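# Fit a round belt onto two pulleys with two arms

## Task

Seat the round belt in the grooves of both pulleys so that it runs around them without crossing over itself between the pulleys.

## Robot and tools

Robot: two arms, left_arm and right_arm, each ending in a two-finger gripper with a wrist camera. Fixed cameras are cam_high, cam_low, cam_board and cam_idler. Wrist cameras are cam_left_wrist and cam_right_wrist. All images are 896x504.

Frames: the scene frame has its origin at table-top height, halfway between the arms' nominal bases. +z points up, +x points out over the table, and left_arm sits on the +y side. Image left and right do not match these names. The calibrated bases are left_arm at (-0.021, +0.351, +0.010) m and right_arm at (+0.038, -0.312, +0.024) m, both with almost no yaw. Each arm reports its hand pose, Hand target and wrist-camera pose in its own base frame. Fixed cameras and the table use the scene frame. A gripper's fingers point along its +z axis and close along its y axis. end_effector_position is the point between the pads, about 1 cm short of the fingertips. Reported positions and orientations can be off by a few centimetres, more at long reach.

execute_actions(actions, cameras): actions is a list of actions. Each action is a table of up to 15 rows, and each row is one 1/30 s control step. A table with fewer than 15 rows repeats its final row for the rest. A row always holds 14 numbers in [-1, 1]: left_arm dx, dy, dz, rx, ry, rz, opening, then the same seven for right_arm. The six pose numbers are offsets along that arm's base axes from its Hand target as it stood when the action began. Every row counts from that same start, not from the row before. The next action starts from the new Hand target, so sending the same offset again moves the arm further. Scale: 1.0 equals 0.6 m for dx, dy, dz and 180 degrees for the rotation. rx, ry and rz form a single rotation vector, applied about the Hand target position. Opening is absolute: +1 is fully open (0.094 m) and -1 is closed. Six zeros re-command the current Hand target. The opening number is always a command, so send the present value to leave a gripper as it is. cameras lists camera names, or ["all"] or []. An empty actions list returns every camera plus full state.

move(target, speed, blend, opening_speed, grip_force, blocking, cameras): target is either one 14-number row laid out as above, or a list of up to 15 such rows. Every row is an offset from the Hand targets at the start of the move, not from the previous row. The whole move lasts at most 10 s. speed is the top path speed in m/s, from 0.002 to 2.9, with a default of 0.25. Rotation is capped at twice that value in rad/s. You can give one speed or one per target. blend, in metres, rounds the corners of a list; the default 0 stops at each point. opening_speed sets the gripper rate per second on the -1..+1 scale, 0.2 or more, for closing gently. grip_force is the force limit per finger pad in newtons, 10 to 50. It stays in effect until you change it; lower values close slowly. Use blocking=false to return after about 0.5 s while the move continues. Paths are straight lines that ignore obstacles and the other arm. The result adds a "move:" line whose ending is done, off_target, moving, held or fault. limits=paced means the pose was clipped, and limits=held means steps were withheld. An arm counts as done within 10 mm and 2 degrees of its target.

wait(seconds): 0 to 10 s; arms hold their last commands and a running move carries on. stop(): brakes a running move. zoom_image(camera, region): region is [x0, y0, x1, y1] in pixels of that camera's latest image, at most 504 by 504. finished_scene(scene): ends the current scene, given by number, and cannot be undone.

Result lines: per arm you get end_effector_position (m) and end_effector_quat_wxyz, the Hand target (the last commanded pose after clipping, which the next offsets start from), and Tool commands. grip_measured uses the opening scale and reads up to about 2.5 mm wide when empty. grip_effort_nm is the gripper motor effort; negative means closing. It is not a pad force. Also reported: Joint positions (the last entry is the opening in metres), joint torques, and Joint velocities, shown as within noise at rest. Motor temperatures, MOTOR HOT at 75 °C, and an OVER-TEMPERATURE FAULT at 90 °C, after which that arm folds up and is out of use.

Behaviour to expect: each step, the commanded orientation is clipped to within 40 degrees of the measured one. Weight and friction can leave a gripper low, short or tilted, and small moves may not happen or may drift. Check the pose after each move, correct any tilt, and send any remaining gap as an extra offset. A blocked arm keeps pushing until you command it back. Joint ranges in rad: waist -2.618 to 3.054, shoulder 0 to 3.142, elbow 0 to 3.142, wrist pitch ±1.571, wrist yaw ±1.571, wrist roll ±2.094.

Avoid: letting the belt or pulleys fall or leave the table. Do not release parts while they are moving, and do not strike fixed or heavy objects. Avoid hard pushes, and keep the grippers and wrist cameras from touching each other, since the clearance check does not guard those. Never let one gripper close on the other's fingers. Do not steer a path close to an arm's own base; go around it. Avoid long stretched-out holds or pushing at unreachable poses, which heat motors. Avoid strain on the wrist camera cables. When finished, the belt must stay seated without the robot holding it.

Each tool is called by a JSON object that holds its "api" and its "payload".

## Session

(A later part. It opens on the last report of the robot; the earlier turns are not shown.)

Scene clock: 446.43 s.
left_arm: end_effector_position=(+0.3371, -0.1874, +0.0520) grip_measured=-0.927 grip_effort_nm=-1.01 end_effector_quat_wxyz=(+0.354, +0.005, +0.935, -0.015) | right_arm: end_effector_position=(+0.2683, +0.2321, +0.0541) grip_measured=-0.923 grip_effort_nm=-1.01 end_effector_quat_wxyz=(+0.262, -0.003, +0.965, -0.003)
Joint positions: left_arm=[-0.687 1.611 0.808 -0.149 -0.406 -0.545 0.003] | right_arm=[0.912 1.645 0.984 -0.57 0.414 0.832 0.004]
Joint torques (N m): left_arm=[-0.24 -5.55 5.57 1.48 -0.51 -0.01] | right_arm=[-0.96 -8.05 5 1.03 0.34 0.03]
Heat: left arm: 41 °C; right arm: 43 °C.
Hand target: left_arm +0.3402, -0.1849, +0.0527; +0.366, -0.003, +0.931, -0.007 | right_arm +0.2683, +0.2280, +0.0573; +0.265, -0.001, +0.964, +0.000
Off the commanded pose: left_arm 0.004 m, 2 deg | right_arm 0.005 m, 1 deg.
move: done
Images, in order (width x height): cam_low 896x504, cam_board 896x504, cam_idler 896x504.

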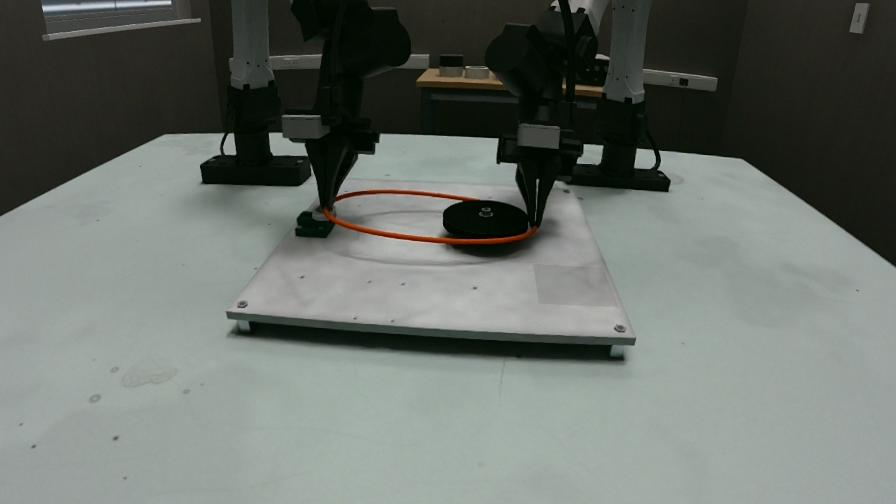

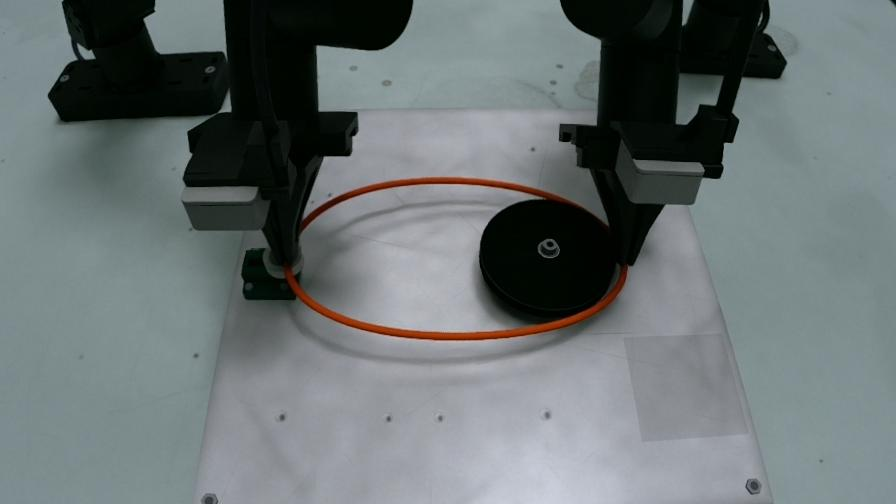

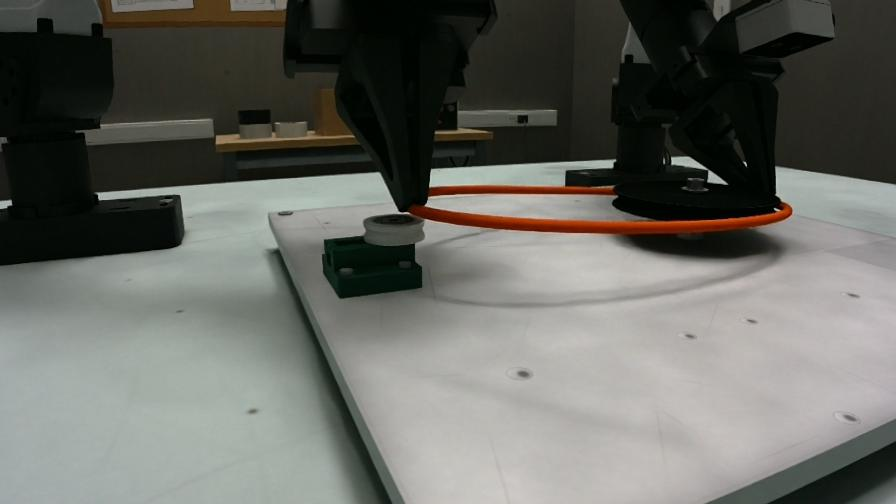

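{"api": "move", "payload": {"target": [[0,0.005,0.025,0,-0.035,0,-1,0,0.03,0.02,0,-0.035,0,-1],[0,0.0,0.004,0,-0.035,0,-1,0,0.0,0.016,0,-0.035,0,-1],[0,0.0,0.004,0,-0.035,0,-1,0,-0.075,0.016,0,-0.035,0,-1]], "speed": 0.1, "cameras": ["cam_idler","cam_board","cam_low"]}}

{"api": "zoom_image", "payload": {"camera": "cam_idler", "region": [580, 160, 820, 290]}}

{"api": "zoom_image", "payload": {"camera": "cam_low", "region": [420, 180, 560, 260]}}

Scene clock: 449.87 s.
left_arm: end_effector_position=(+0.3389, -0.1879, +0.0560) grip_measured=-0.928 grip_effort_nm=-1.01 end_effector_quat_wxyz=(+0.406, -0.001, +0.914, -0.017) | right_arm: end_effector_position=(+0.2681, +0.2029, +0.0683) grip_measured=-0.923 grip_effort_nm=-1.01 end_effector_quat_wxyz=(+0.315, -0.010, +0.949, +0.029)
Joint positions: left_arm=[-0.717 1.594 0.722 0.015 -0.483 -0.536 0.003] | right_arm=[0.863 1.447 0.786 -0.414 0.426 0.733 0.004]
Joint torques (N m): left_arm=[-0.27 -5.31 4.82 1.65 -0.5 0.16] | right_arm=[-2.03 -6.31 4.83 0.97 0.75 0.07]
Heat: left arm: 41 °C; right arm: 43 °C.
Hand target: left_arm +0.3402, -0.1849, +0.0551; +0.416, -0.003, +0.909, -0.007 | right_arm +0.2683, +0.1828, +0.0667; +0.318, -0.001, +0.948, +0.000
Off the commanded pose: left_arm 0.003 m, 2 deg | right_arm 0.020 m, 4 deg.
move: off_target (right_arm)
Images, in order (width x height): cam_low 896x504, cam_board 896x504, cam_idler 896x504.

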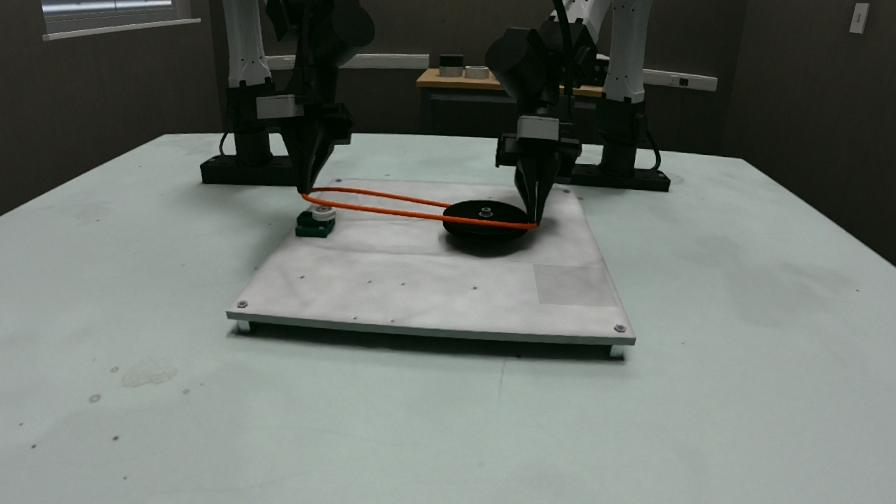

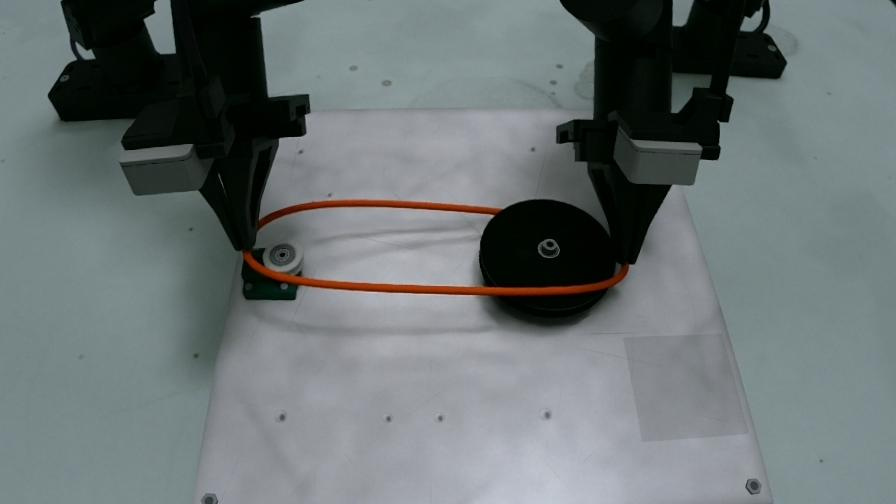

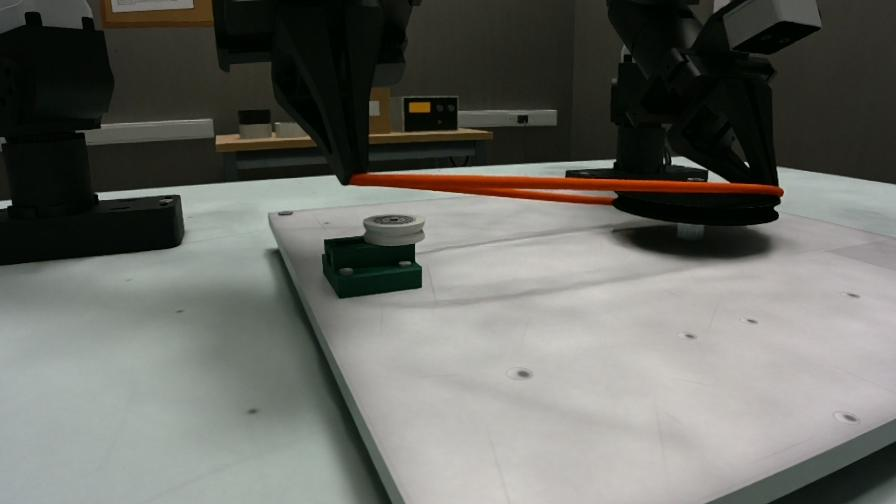

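Scaled by 2.100 from the camera's 896x504 image, which has a finer 1280x720 frame.

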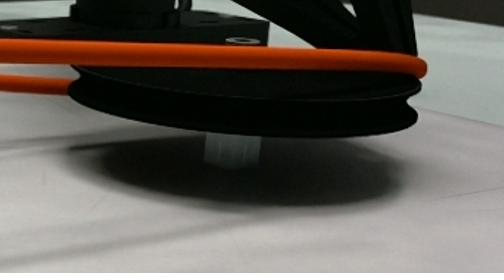

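Scaled by 3.600 from the camera's 896x504 image, which has a finer 1280x720 frame.

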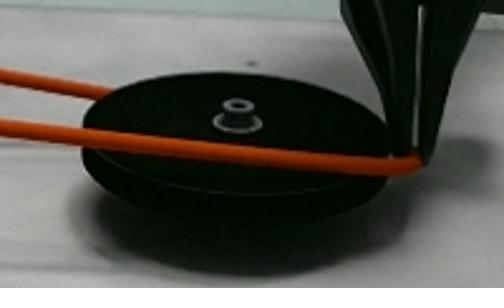

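{"api": "move", "payload": {"target": [[0,0.0,-0.004,0,0.03,0,-1,0,0.115,-0.02,0,0.03,0,-1],[0,0.0,-0.003,0,0.02,0,-1,0,0.07,-0.008,0,0.02,0,-1],[0,0.0,-0.003,0,0.02,0,-1,0,0.0,0.0,0,0.02,0,-1]], "speed": 0.1, "cameras": ["cam_idler","cam_board","cam_low"]}}

{"api": "zoom_image", "payload": {"camera": "cam_idler", "region": [580, 160, 820, 290]}}

{"api": "zoom_image", "payload": {"camera": "cam_low", "region": [420, 180, 560, 260]}}

Scene clock: 453.90 s.
left_arm: end_effector_position=(+0.3375, -0.1878, +0.0511) grip_measured=-0.928 grip_effort_nm=-1.01 end_effector_quat_wxyz=(+0.383, +0.004, +0.924, -0.015) | right_arm: end_effector_position=(+0.2691, +0.2076, +0.0695) grip_measured=-0.923 grip_effort_nm=-1.01 end_effector_quat_wxyz=(+0.287, -0.012, +0.957, +0.037)
Joint positions: left_arm=[-0.704 1.607 0.753 -0.049 -0.449 -0.537 0.003] | right_arm=[0.84 1.47 0.84 -0.47 0.364 0.727 0.004]
Joint torques (N m): left_arm=[0.24 -5.72 6.53 1.28 -0.41 0.01] | right_arm=[-2.21 -6.54 4.72 0.74 0.79 0.06]
Heat: left arm: 41 °C; right arm: 42 °C.
Hand target: left_arm +0.3402, -0.1848, +0.0533; +0.388, -0.003, +0.922, -0.007 | right_arm +0.2683, +0.1829, +0.0669; +0.288, -0.001, +0.958, +0.000
Off the commanded pose: left_arm 0.005 m, 1 deg | right_arm 0.025 m, 5 deg.
move: off_target (right_arm)
Images, in order (width x height): cam_low 896x504, cam_board 896x504, cam_idler 896x504.

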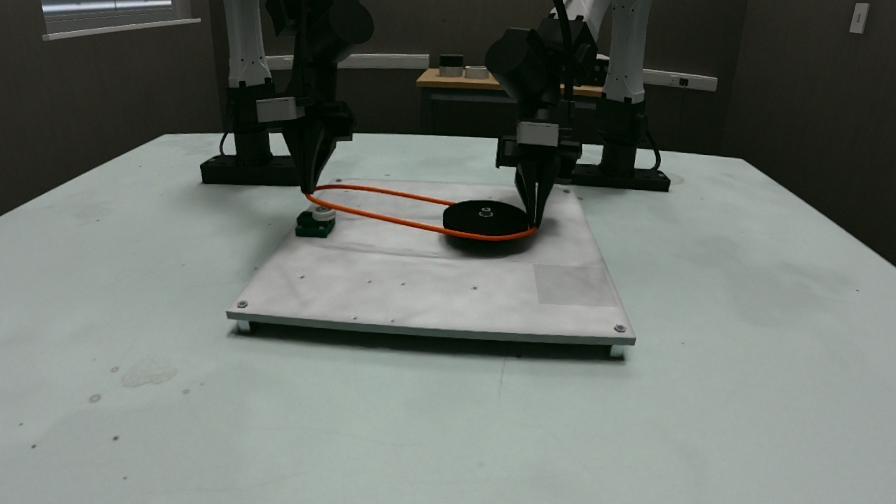

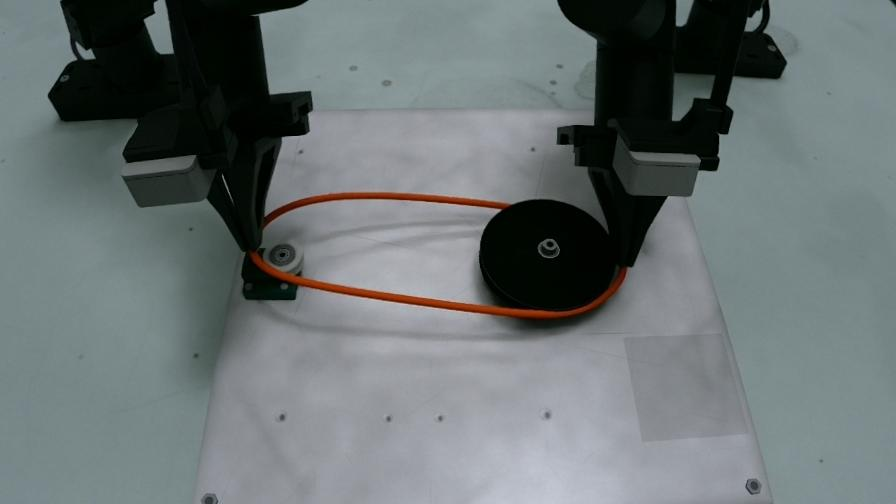

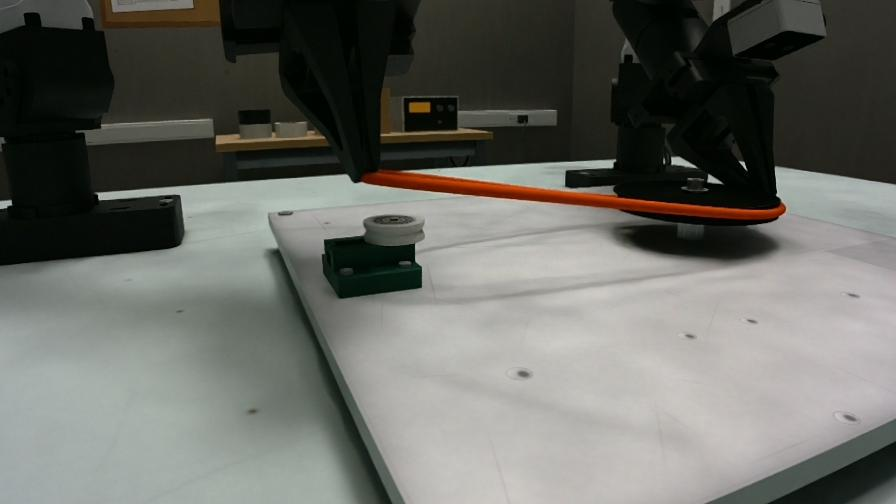

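Scaled by 2.100 from the camera's 896x504 image, which has a finer 1280x720 frame.

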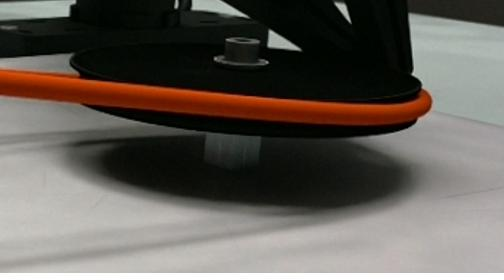

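Scaled by 3.600 from the camera's 896x504 image, which has a finer 1280x720 frame.

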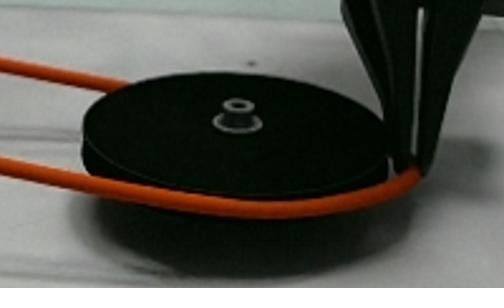

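{"api": "move", "payload": {"target": [[0,0,0,0,0,0,-1,0,-0.034,-0.005,0,0,0,-1],[0,0,0,0,0,0,-1,0,-0.045,-0.06,0,0,0,-1]], "speed": 0.07, "cameras": ["cam_idler","cam_board","cam_low","cam_left_wrist"]}}

{"api": "zoom_image", "payload": {"camera": "cam_idler", "region": [580, 160, 820, 290]}}

{"api": "zoom_image", "payload": {"camera": "cam_low", "region": [420, 180, 560, 260]}}

{"api": "zoom_image", "payload": {"camera": "cam_board", "region": [460, 180, 660, 340]}}

Scene clock: 456.63 s.
left_arm: end_effector_position=(+0.3386, -0.1886, +0.0522) grip_measured=-0.928 grip_effort_nm=-1.01 end_effector_quat_wxyz=(+0.385, +0.003, +0.923, -0.017) | right_arm: end_effector_position=(+0.2720, +0.1989, +0.0506) grip_measured=-0.923 grip_effort_nm=-1.01 end_effector_quat_wxyz=(+0.301, -0.020, +0.950, +0.082)
Joint positions: left_arm=[-0.704 1.607 0.753 -0.041 -0.449 -0.537 0.003] | right_arm=[0.775 1.424 0.679 -0.25 0.282 0.649 0.004]
Joint torques (N m): left_arm=[0.24 -5.72 6.54 1.22 -0.4 0.02] | right_arm=[-3.19 -3.48 3.85 0.59 1.28 0.09]
Heat: left arm: 41 °C; right arm: 42 °C.
Hand target: left_arm +0.3402, -0.1848, +0.0533; +0.388, -0.003, +0.922, -0.007 | right_arm +0.2684, +0.1560, +0.0309; +0.288, -0.001, +0.958, +0.000
Off the commanded pose: left_arm 0.004 m, 1 deg | right_arm 0.047 m, 10 deg.
move: off_target (right_arm)
camera_calibration:
cam_left_wrist: T_world_to_cam=[[-0.0178192, -0.99949, 0.0264905, -0.184965], [-0.931744, 0.00698917, -0.363047, 0.37678], [0.362677, -0.0311516, -0.931394, 0.00637415], [0, 0, 0, 1]] pos_world=[0.345455, -0.187305, 0.147626]
Images, in order (width x height): cam_low 896x504, cam_board 896x504, cam_idler 896x504, cam_left_wrist 896x504.

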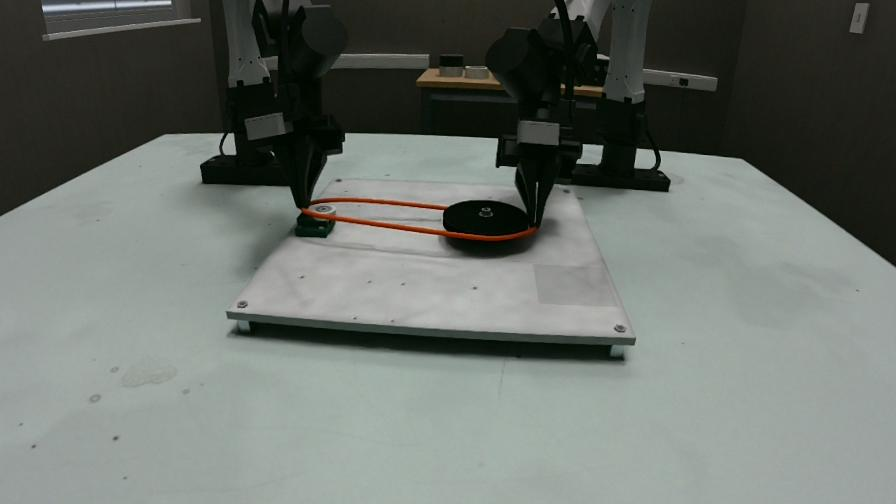

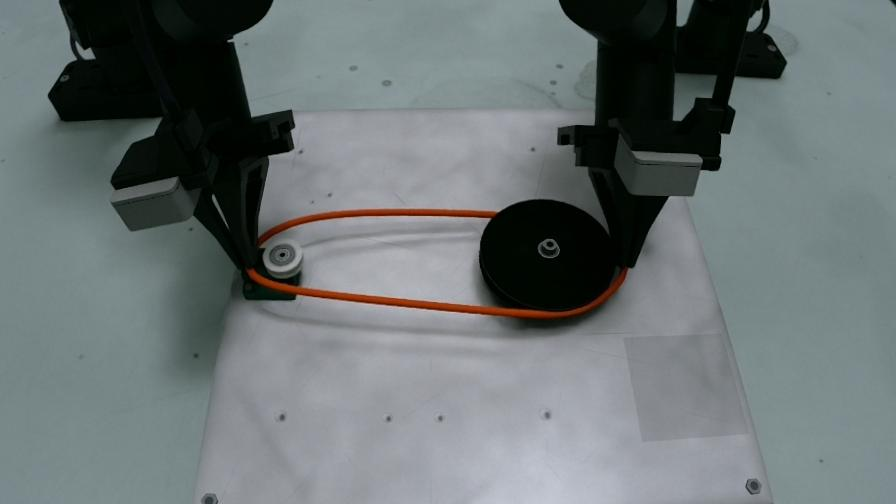

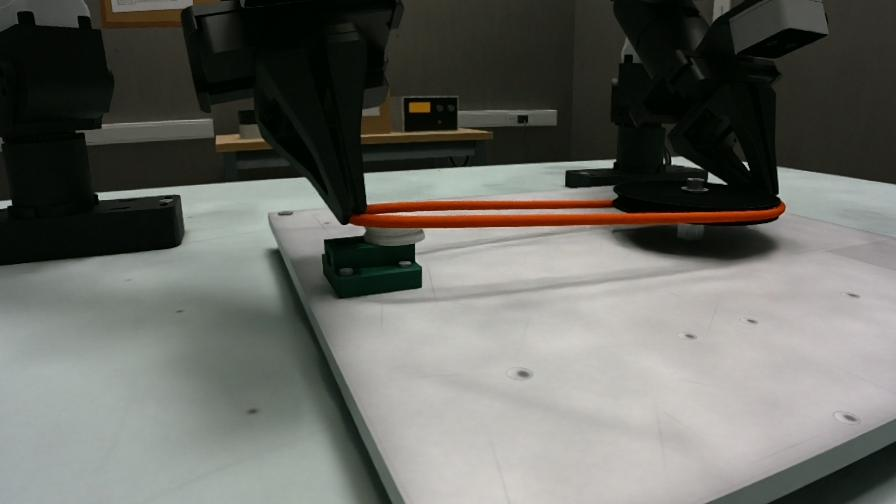

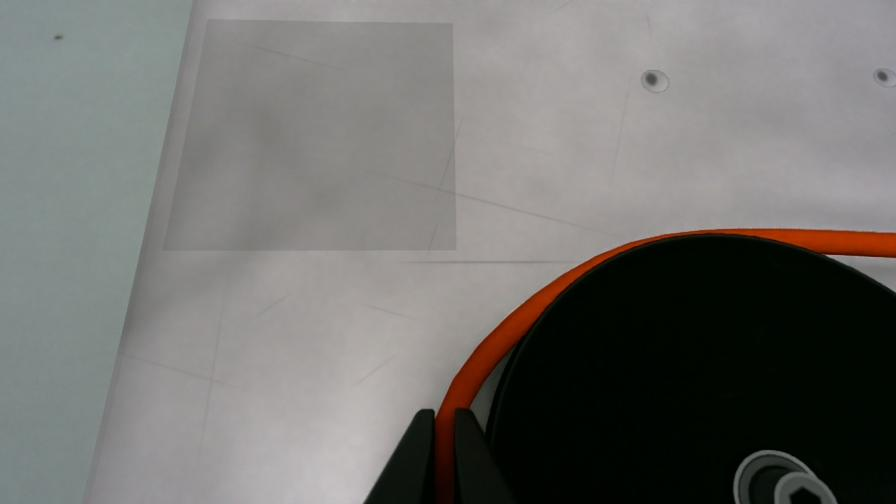

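Scaled by 2.100 from the camera's 896x504 image, which has a finer 1280x720 frame.

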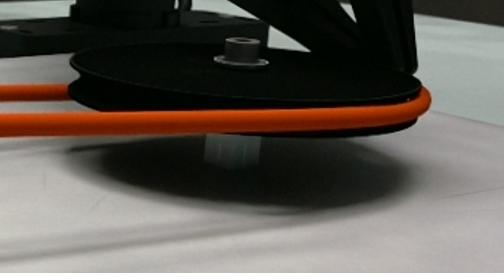

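Scaled by 3.600 from the camera's 896x504 image, which has a finer 1280x720 frame.

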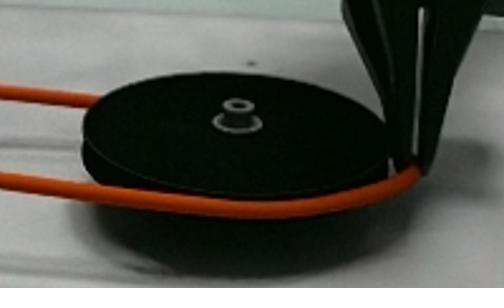

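Scaled by 2.520 from the camera's 896x504 image, which has a finer 1280x720 frame.

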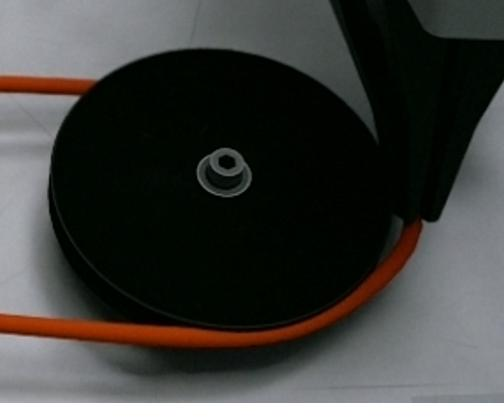

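{"api": "move", "payload": {"target": [[0,0,0,0,0,0,-0.84,0,-0.01,-0.008,0,0,0,-1]], "speed": 0.05, "opening_speed": 0.3, "cameras": ["cam_idler","cam_board","cam_low"]}}

{"api": "zoom_image", "payload": {"camera": "cam_idler", "region": [580, 160, 820, 290]}}

{"api": "zoom_image", "payload": {"camera": "cam_low", "region": [420, 180, 560, 260]}}

{"api": "zoom_image", "payload": {"camera": "cam_board", "region": [460, 180, 660, 340]}}

Scene clock: 458.90 s.
left_arm: end_effector_position=(+0.3355, -0.1847, +0.0490) grip_measured=-0.842 grip_effort_nm=0.14 end_effector_quat_wxyz=(+0.378, +0.005, +0.926, -0.007) | right_arm: end_effector_position=(+0.2704, +0.1650, +0.0332) grip_measured=-0.923 grip_effort_nm=-1.01 end_effector_quat_wxyz=(+0.291, -0.003, +0.956, +0.033)
Joint positions: left_arm=[-0.704 1.607 0.753 -0.066 -0.456 -0.537 0.007] | right_arm=[0.725 1.424 0.63 -0.27 0.326 0.633 0.004]
Joint torques (N m): left_arm=[0.24 -5.71 6.53 1.43 -0.34 0.01] | right_arm=[-0.88 -3.51 5.07 1.07 0.73 0.05]
Heat: left arm: 41 °C; right arm: 41 °C.
Hand target: left_arm +0.3402, -0.1848, +0.0533; +0.387, -0.003, +0.922, -0.007 | right_arm +0.2683, +0.1498, +0.0260; +0.288, -0.001, +0.958, +0.000
Off the commanded pose: left_arm 0.006 m, 2 deg | right_arm 0.017 m, 4 deg.
move: off_target (right_arm)
Images, in order (width x height): cam_low 896x504, cam_board 896x504, cam_idler 896x504.

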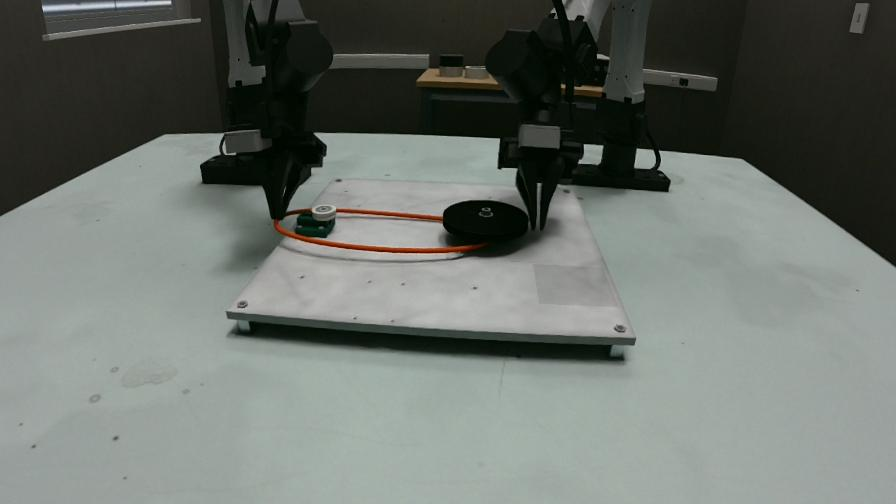

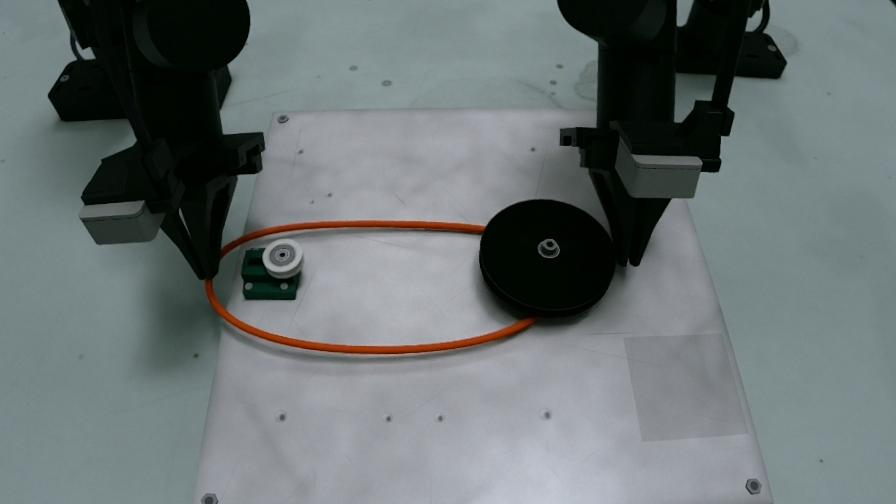

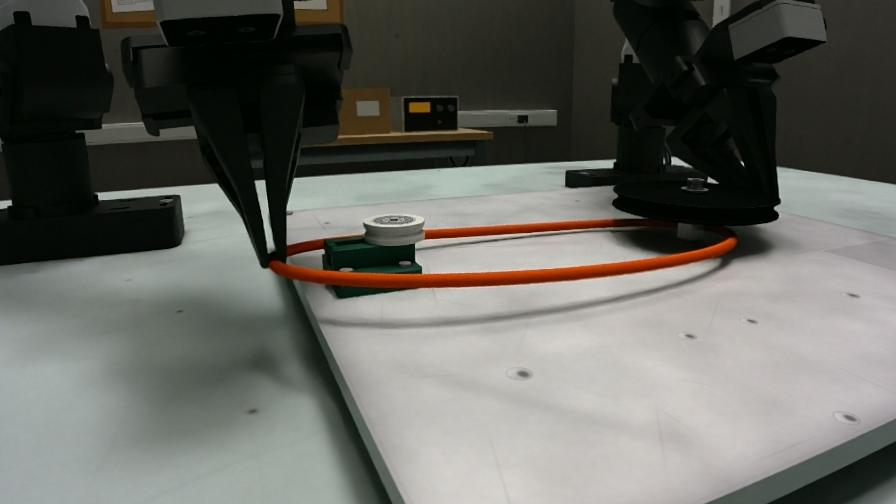

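Scaled by 2.100 from the camera's 896x504 image, which has a finer 1280x720 frame.

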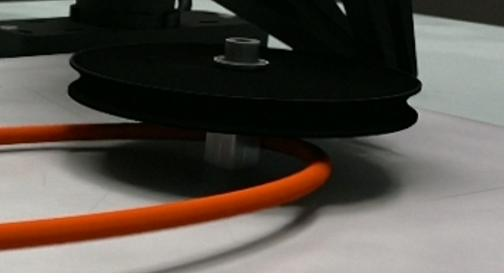

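Scaled by 3.600 from the camera's 896x504 image, which has a finer 1280x720 frame.

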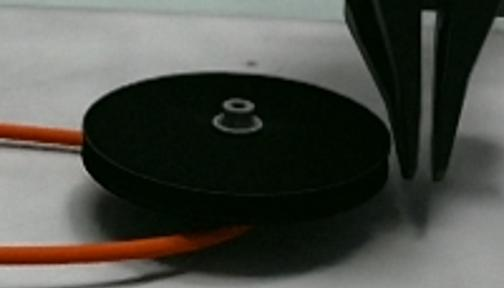

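Scaled by 2.520 from the camera's 896x504 image, which has a finer 1280x720 frame.

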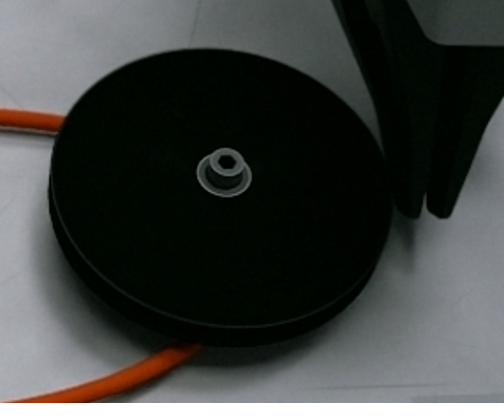

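{"api": "move", "payload": {"target": [[0,0.01,0.12,0,0.0,0,-0.55,0,0,0.12,0,0.0,0,-1],[0,0.04,0.12,0,0.0,0,-0.55,0,0.15,0.12,0,0.02,0,-1],[0,0.025,0.12,0,0.02,0,-0.55,0,0.26,0.06,0,0.03,0,-1],[0,0.025,0.12,0,0.02,0,-0.55,0,0.26,-0.01,0,0.03,0,-1]], "speed": 0.15, "cameras": ["cam_idler","cam_board","cam_low","cam_left_wrist"]}}

Scene clock: 465.57 s.
left_arm: end_effector_position=(+0.3314, -0.1613, +0.1126) grip_measured=-0.552 grip_effort_nm=0.14 end_effector_quat_wxyz=(+0.345, +0.006, +0.938, +0.010) | right_arm: end_effector_position=(+0.2668, +0.3068, +0.0246) grip_measured=-0.923 grip_effort_nm=-1.01 end_effector_quat_wxyz=(+0.237, -0.006, +0.972, +0.003)
Joint positions: left_arm=[-0.643 1.455 0.937 -0.463 -0.411 -0.504 0.021] | right_arm=[1.021 1.924 1.229 -0.604 0.398 0.954 0.004]
Joint torques (N m): left_arm=[-0.02 -4.89 9.73 1.32 -0.09 -0.08] | right_arm=[-0.03 -7.36 5.29 1.05 0.5 0.24]
Heat: left arm: 41 °C; right arm: 40 °C.
Hand target: left_arm +0.3402, -0.1699, +0.1254; +0.358, -0.004, +0.934, -0.007 | right_arm +0.2683, +0.3059, +0.0201; +0.242, -0.001, +0.970, +0.000
Off the commanded pose: left_arm 0.018 m, 3 deg | right_arm 0.005 m, 1 deg.
move: off_target (left_arm)
camera_calibration:
cam_left_wrist: T_world_to_cam=[[-0.00276343, -0.999686, -0.0249072, -0.158655], [-0.959612, 0.00965782, -0.281163, 0.392252], [0.281315, 0.0231242, -0.959337, 0.104959], [0, 0, 0, 1]] pos_world=[0.346445, -0.164821, 0.207026]
Images, in order (width x height): cam_low 896x504, cam_board 896x504, cam_idler 896x504, cam_left_wrist 896x504.

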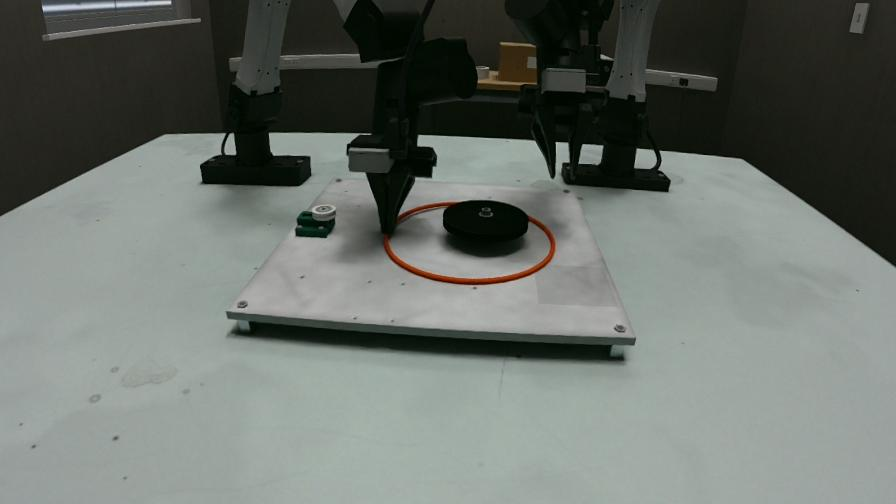

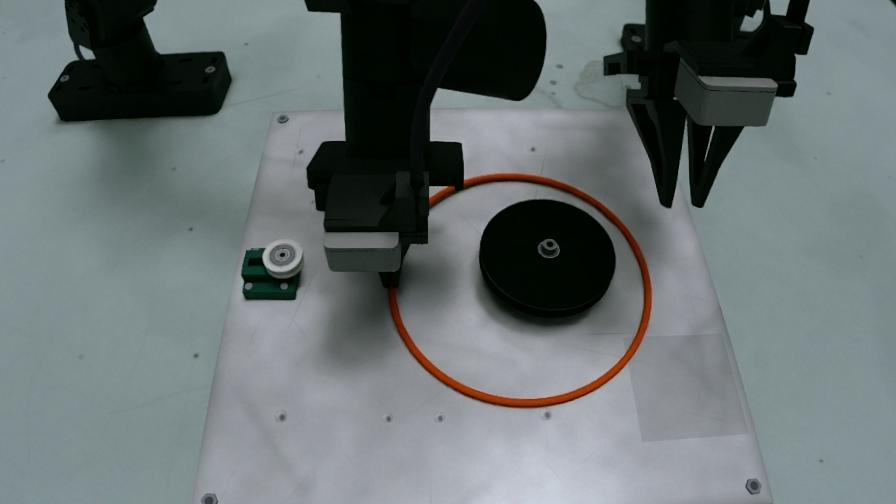

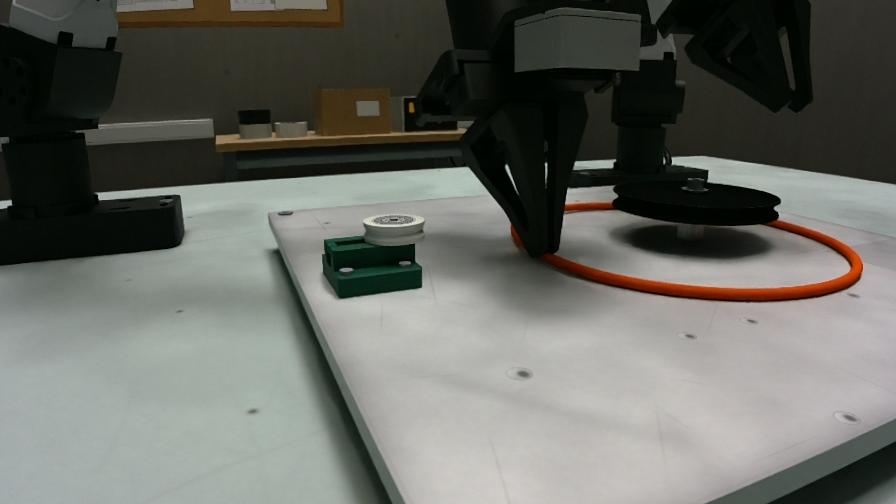

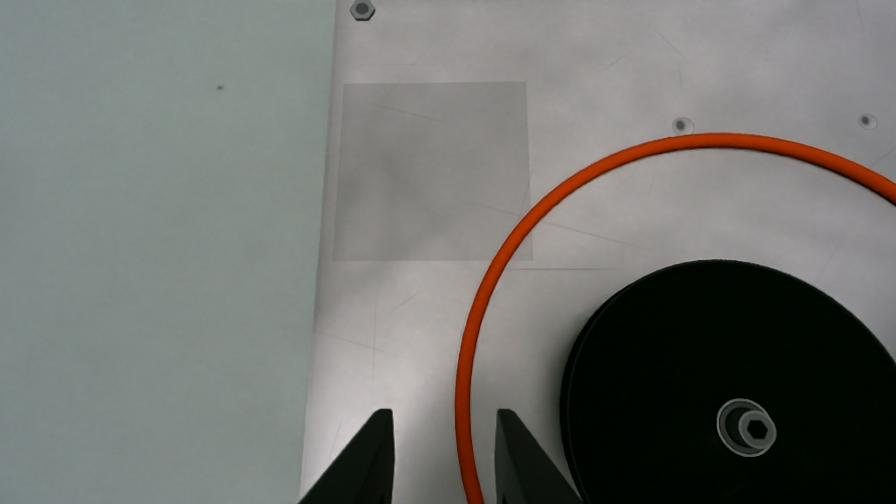

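{"api": "move", "payload": {"target": [[0.006,-0.01,-0.12,0,0,0,-0.55,0,0,0.0,0,0.0,0,-1],[0.006,-0.012,-0.158,0,0,0,-0.55,0,0,0.0,0,0,0,-1],[0.006,-0.012,-0.158,0,0,0,-1,0,0,0.0,0,0,0,-1],[0.003,-0.015,-0.08,0,-0.01,0,-1,0,-0.01,0.06,0,-0.015,0,-1],[0,-0.02,-0.119,0,-0.02,0,-1,0,-0.07,0.05,0,-0.03,0,-1],[0,-0.025,-0.12,0,-0.02,0,-1,0,-0.135,0.064,0,-0.03,0,-1]], "speed": 0.12, "opening_speed": 1, "cameras": ["cam_idler","cam_board","cam_low"]}}

{"api": "zoom_image", "payload": {"camera": "cam_idler", "region": [420, 120, 880, 320]}}

{"api": "zoom_image", "payload": {"camera": "cam_low", "region": [280, 160, 600, 300]}}

Scene clock: 472.50 s.
left_arm: end_effector_position=(+0.3370, -0.1866, +0.0519) grip_measured=-0.933 grip_effort_nm=-1.01 end_effector_quat_wxyz=(+0.376, +0.007, +0.926, -0.013) | right_arm: end_effector_position=(+0.2682, +0.2293, +0.0560) grip_measured=-0.923 grip_effort_nm=-1.01 end_effector_quat_wxyz=(+0.285, -0.003, +0.959, -0.001)
Joint positions: left_arm=[-0.699 1.602 0.764 -0.076 -0.439 -0.532 0.003] | right_arm=[0.924 1.616 0.94 -0.522 0.451 0.831 0.004]
Joint torques (N m): left_arm=[-0.27 -5.41 5.68 1.53 -0.51 -0.04] | right_arm=[-1.06 -7.35 4.78 1.07 0.36 0.07]
Heat: left arm: 41 °C; right arm: 40 °C.
Hand target: left_arm +0.3402, -0.1848, +0.0533; +0.388, -0.003, +0.922, -0.007 | right_arm +0.2682, +0.2249, +0.0584; +0.288, -0.001, +0.958, +0.000
Off the commanded pose: left_arm 0.004 m, 2 deg | right_arm 0.005 m, 0 deg.
move: done
Images, in order (width x height): cam_low 896x504, cam_board 896x504, cam_idler 896x504.

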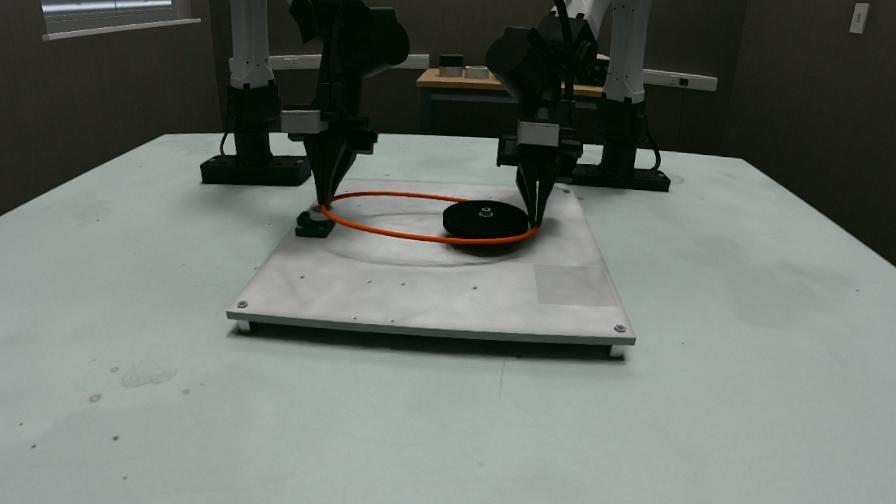

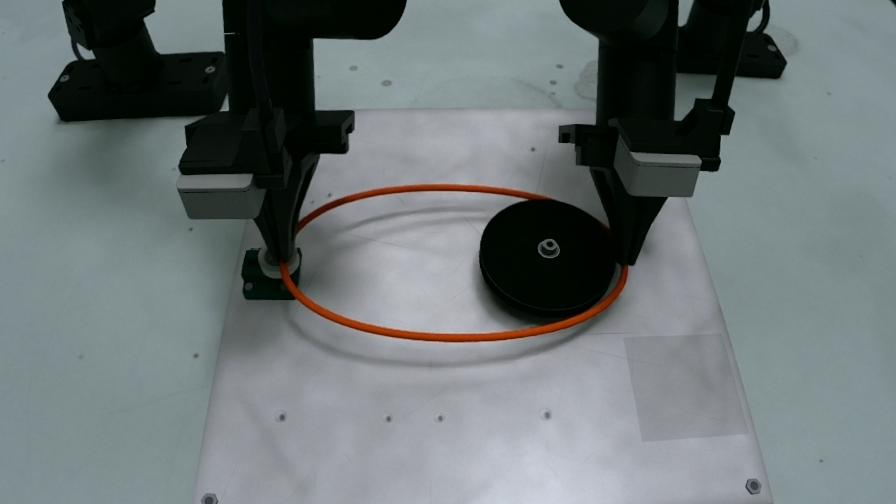

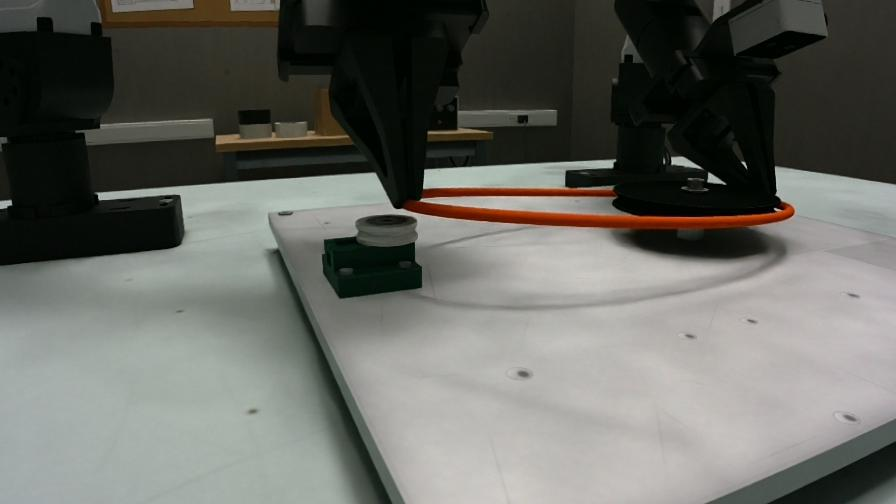

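Scaled by 1.096 from the camera's 896x504 image, which has a finer 1280x720 frame.

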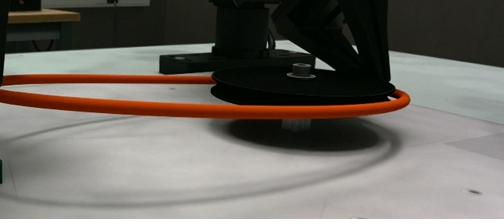

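Scaled by 1.575 from the camera's 896x504 image, which has a finer 1280x720 frame.

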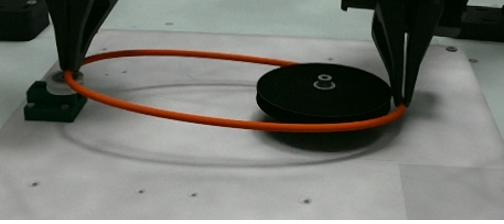

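{"api": "move", "payload": {"target": [[0,0,0.025,0,-0.012,0,-1,0,0.02,0.02,0,-0.01,0,-1],[0,0,0.003,0,-0.012,0,-1,0,0.0,0.016,0,-0.01,0,-1],[0,0,0.003,0,-0.012,0,-1,0,-0.07,0.016,0,-0.01,0,-1]], "speed": 0.1, "cameras": ["cam_idler","cam_board","cam_low"]}}

{"api": "zoom_image", "payload": {"camera": "cam_idler", "region": [580, 160, 820, 290]}}

{"api": "zoom_image", "payload": {"camera": "cam_low", "region": [420, 180, 560, 260]}}

Scene clock: 475.67 s.
left_arm: end_effector_position=(+0.3387, -0.1878, +0.0534) grip_measured=-0.933 grip_effort_nm=-1.01 end_effector_quat_wxyz=(+0.392, +0.004, +0.920, -0.015) | right_arm: end_effector_position=(+0.2674, +0.2086, +0.0699) grip_measured=-0.923 grip_effort_nm=-1.01 end_effector_quat_wxyz=(+0.298, -0.011, +0.954, +0.040)
Joint positions: left_arm=[-0.708 1.602 0.744 -0.026 -0.463 -0.532 0.003] | right_arm=[0.855 1.457 0.818 -0.443 0.383 0.735 0.004]
Joint torques (N m): left_arm=[-0.4 -6.02 4.85 1.6 -0.54 0.05] | right_arm=[-2.45 -6.49 4.59 0.84 0.91 0]
Heat: left arm: 41 °C; right arm: 40 °C.
Hand target: left_arm +0.3402, -0.1848, +0.0551; +0.405, -0.003, +0.914, -0.007 | right_arm +0.2682, +0.1829, +0.0680; +0.303, -0.001, +0.953, +0.000
Off the commanded pose: left_arm 0.004 m, 2 deg | right_arm 0.026 m, 5 deg.
move: off_target (right_arm)
Images, in order (width x height): cam_low 896x504, cam_board 896x504, cam_idler 896x504.

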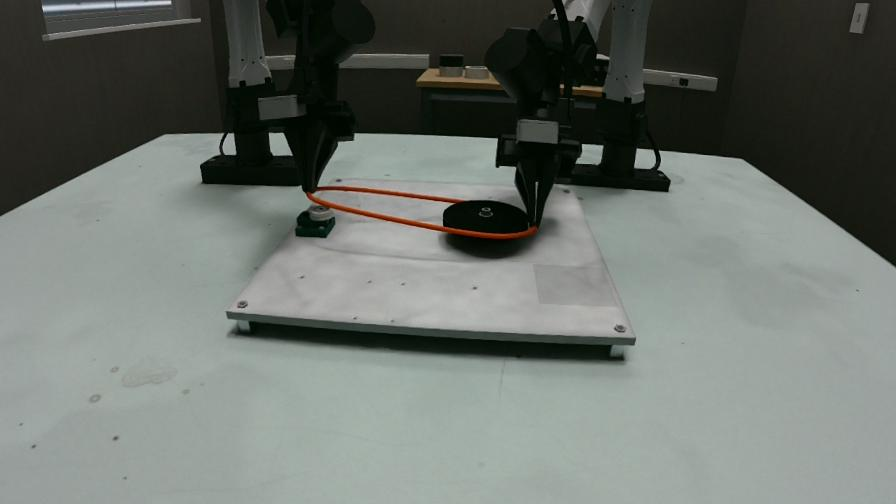

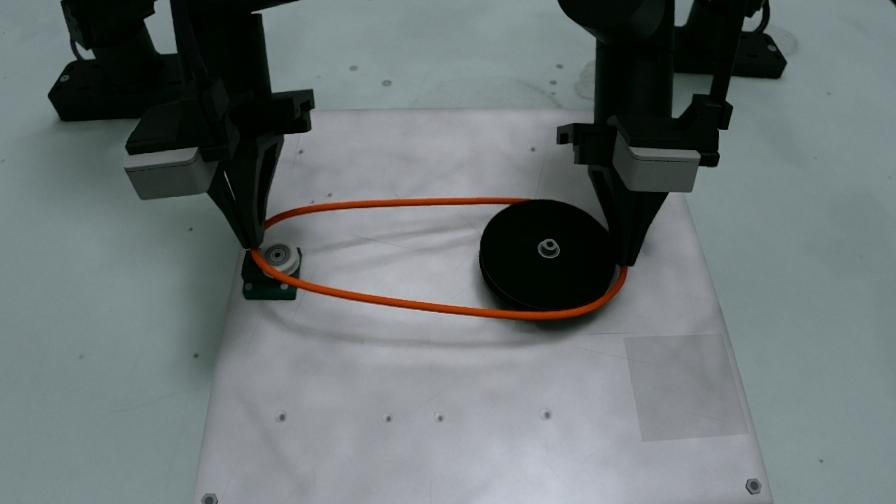

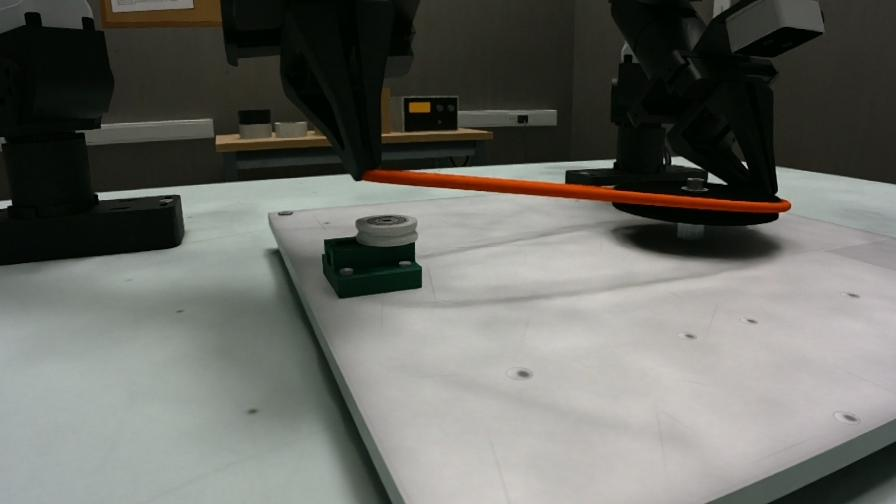

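Scaled by 2.100 from the camera's 896x504 image, which has a finer 1280x720 frame.

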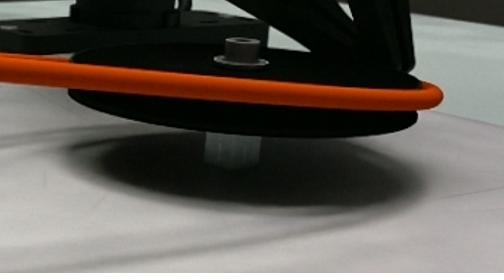

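Scaled by 3.600 from the camera's 896x504 image, which has a finer 1280x720 frame.

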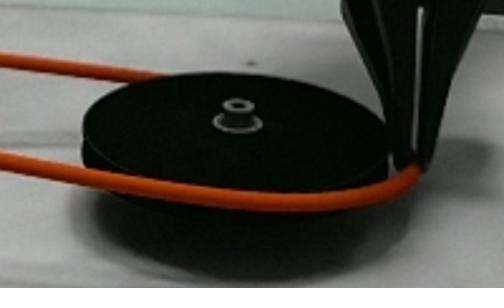

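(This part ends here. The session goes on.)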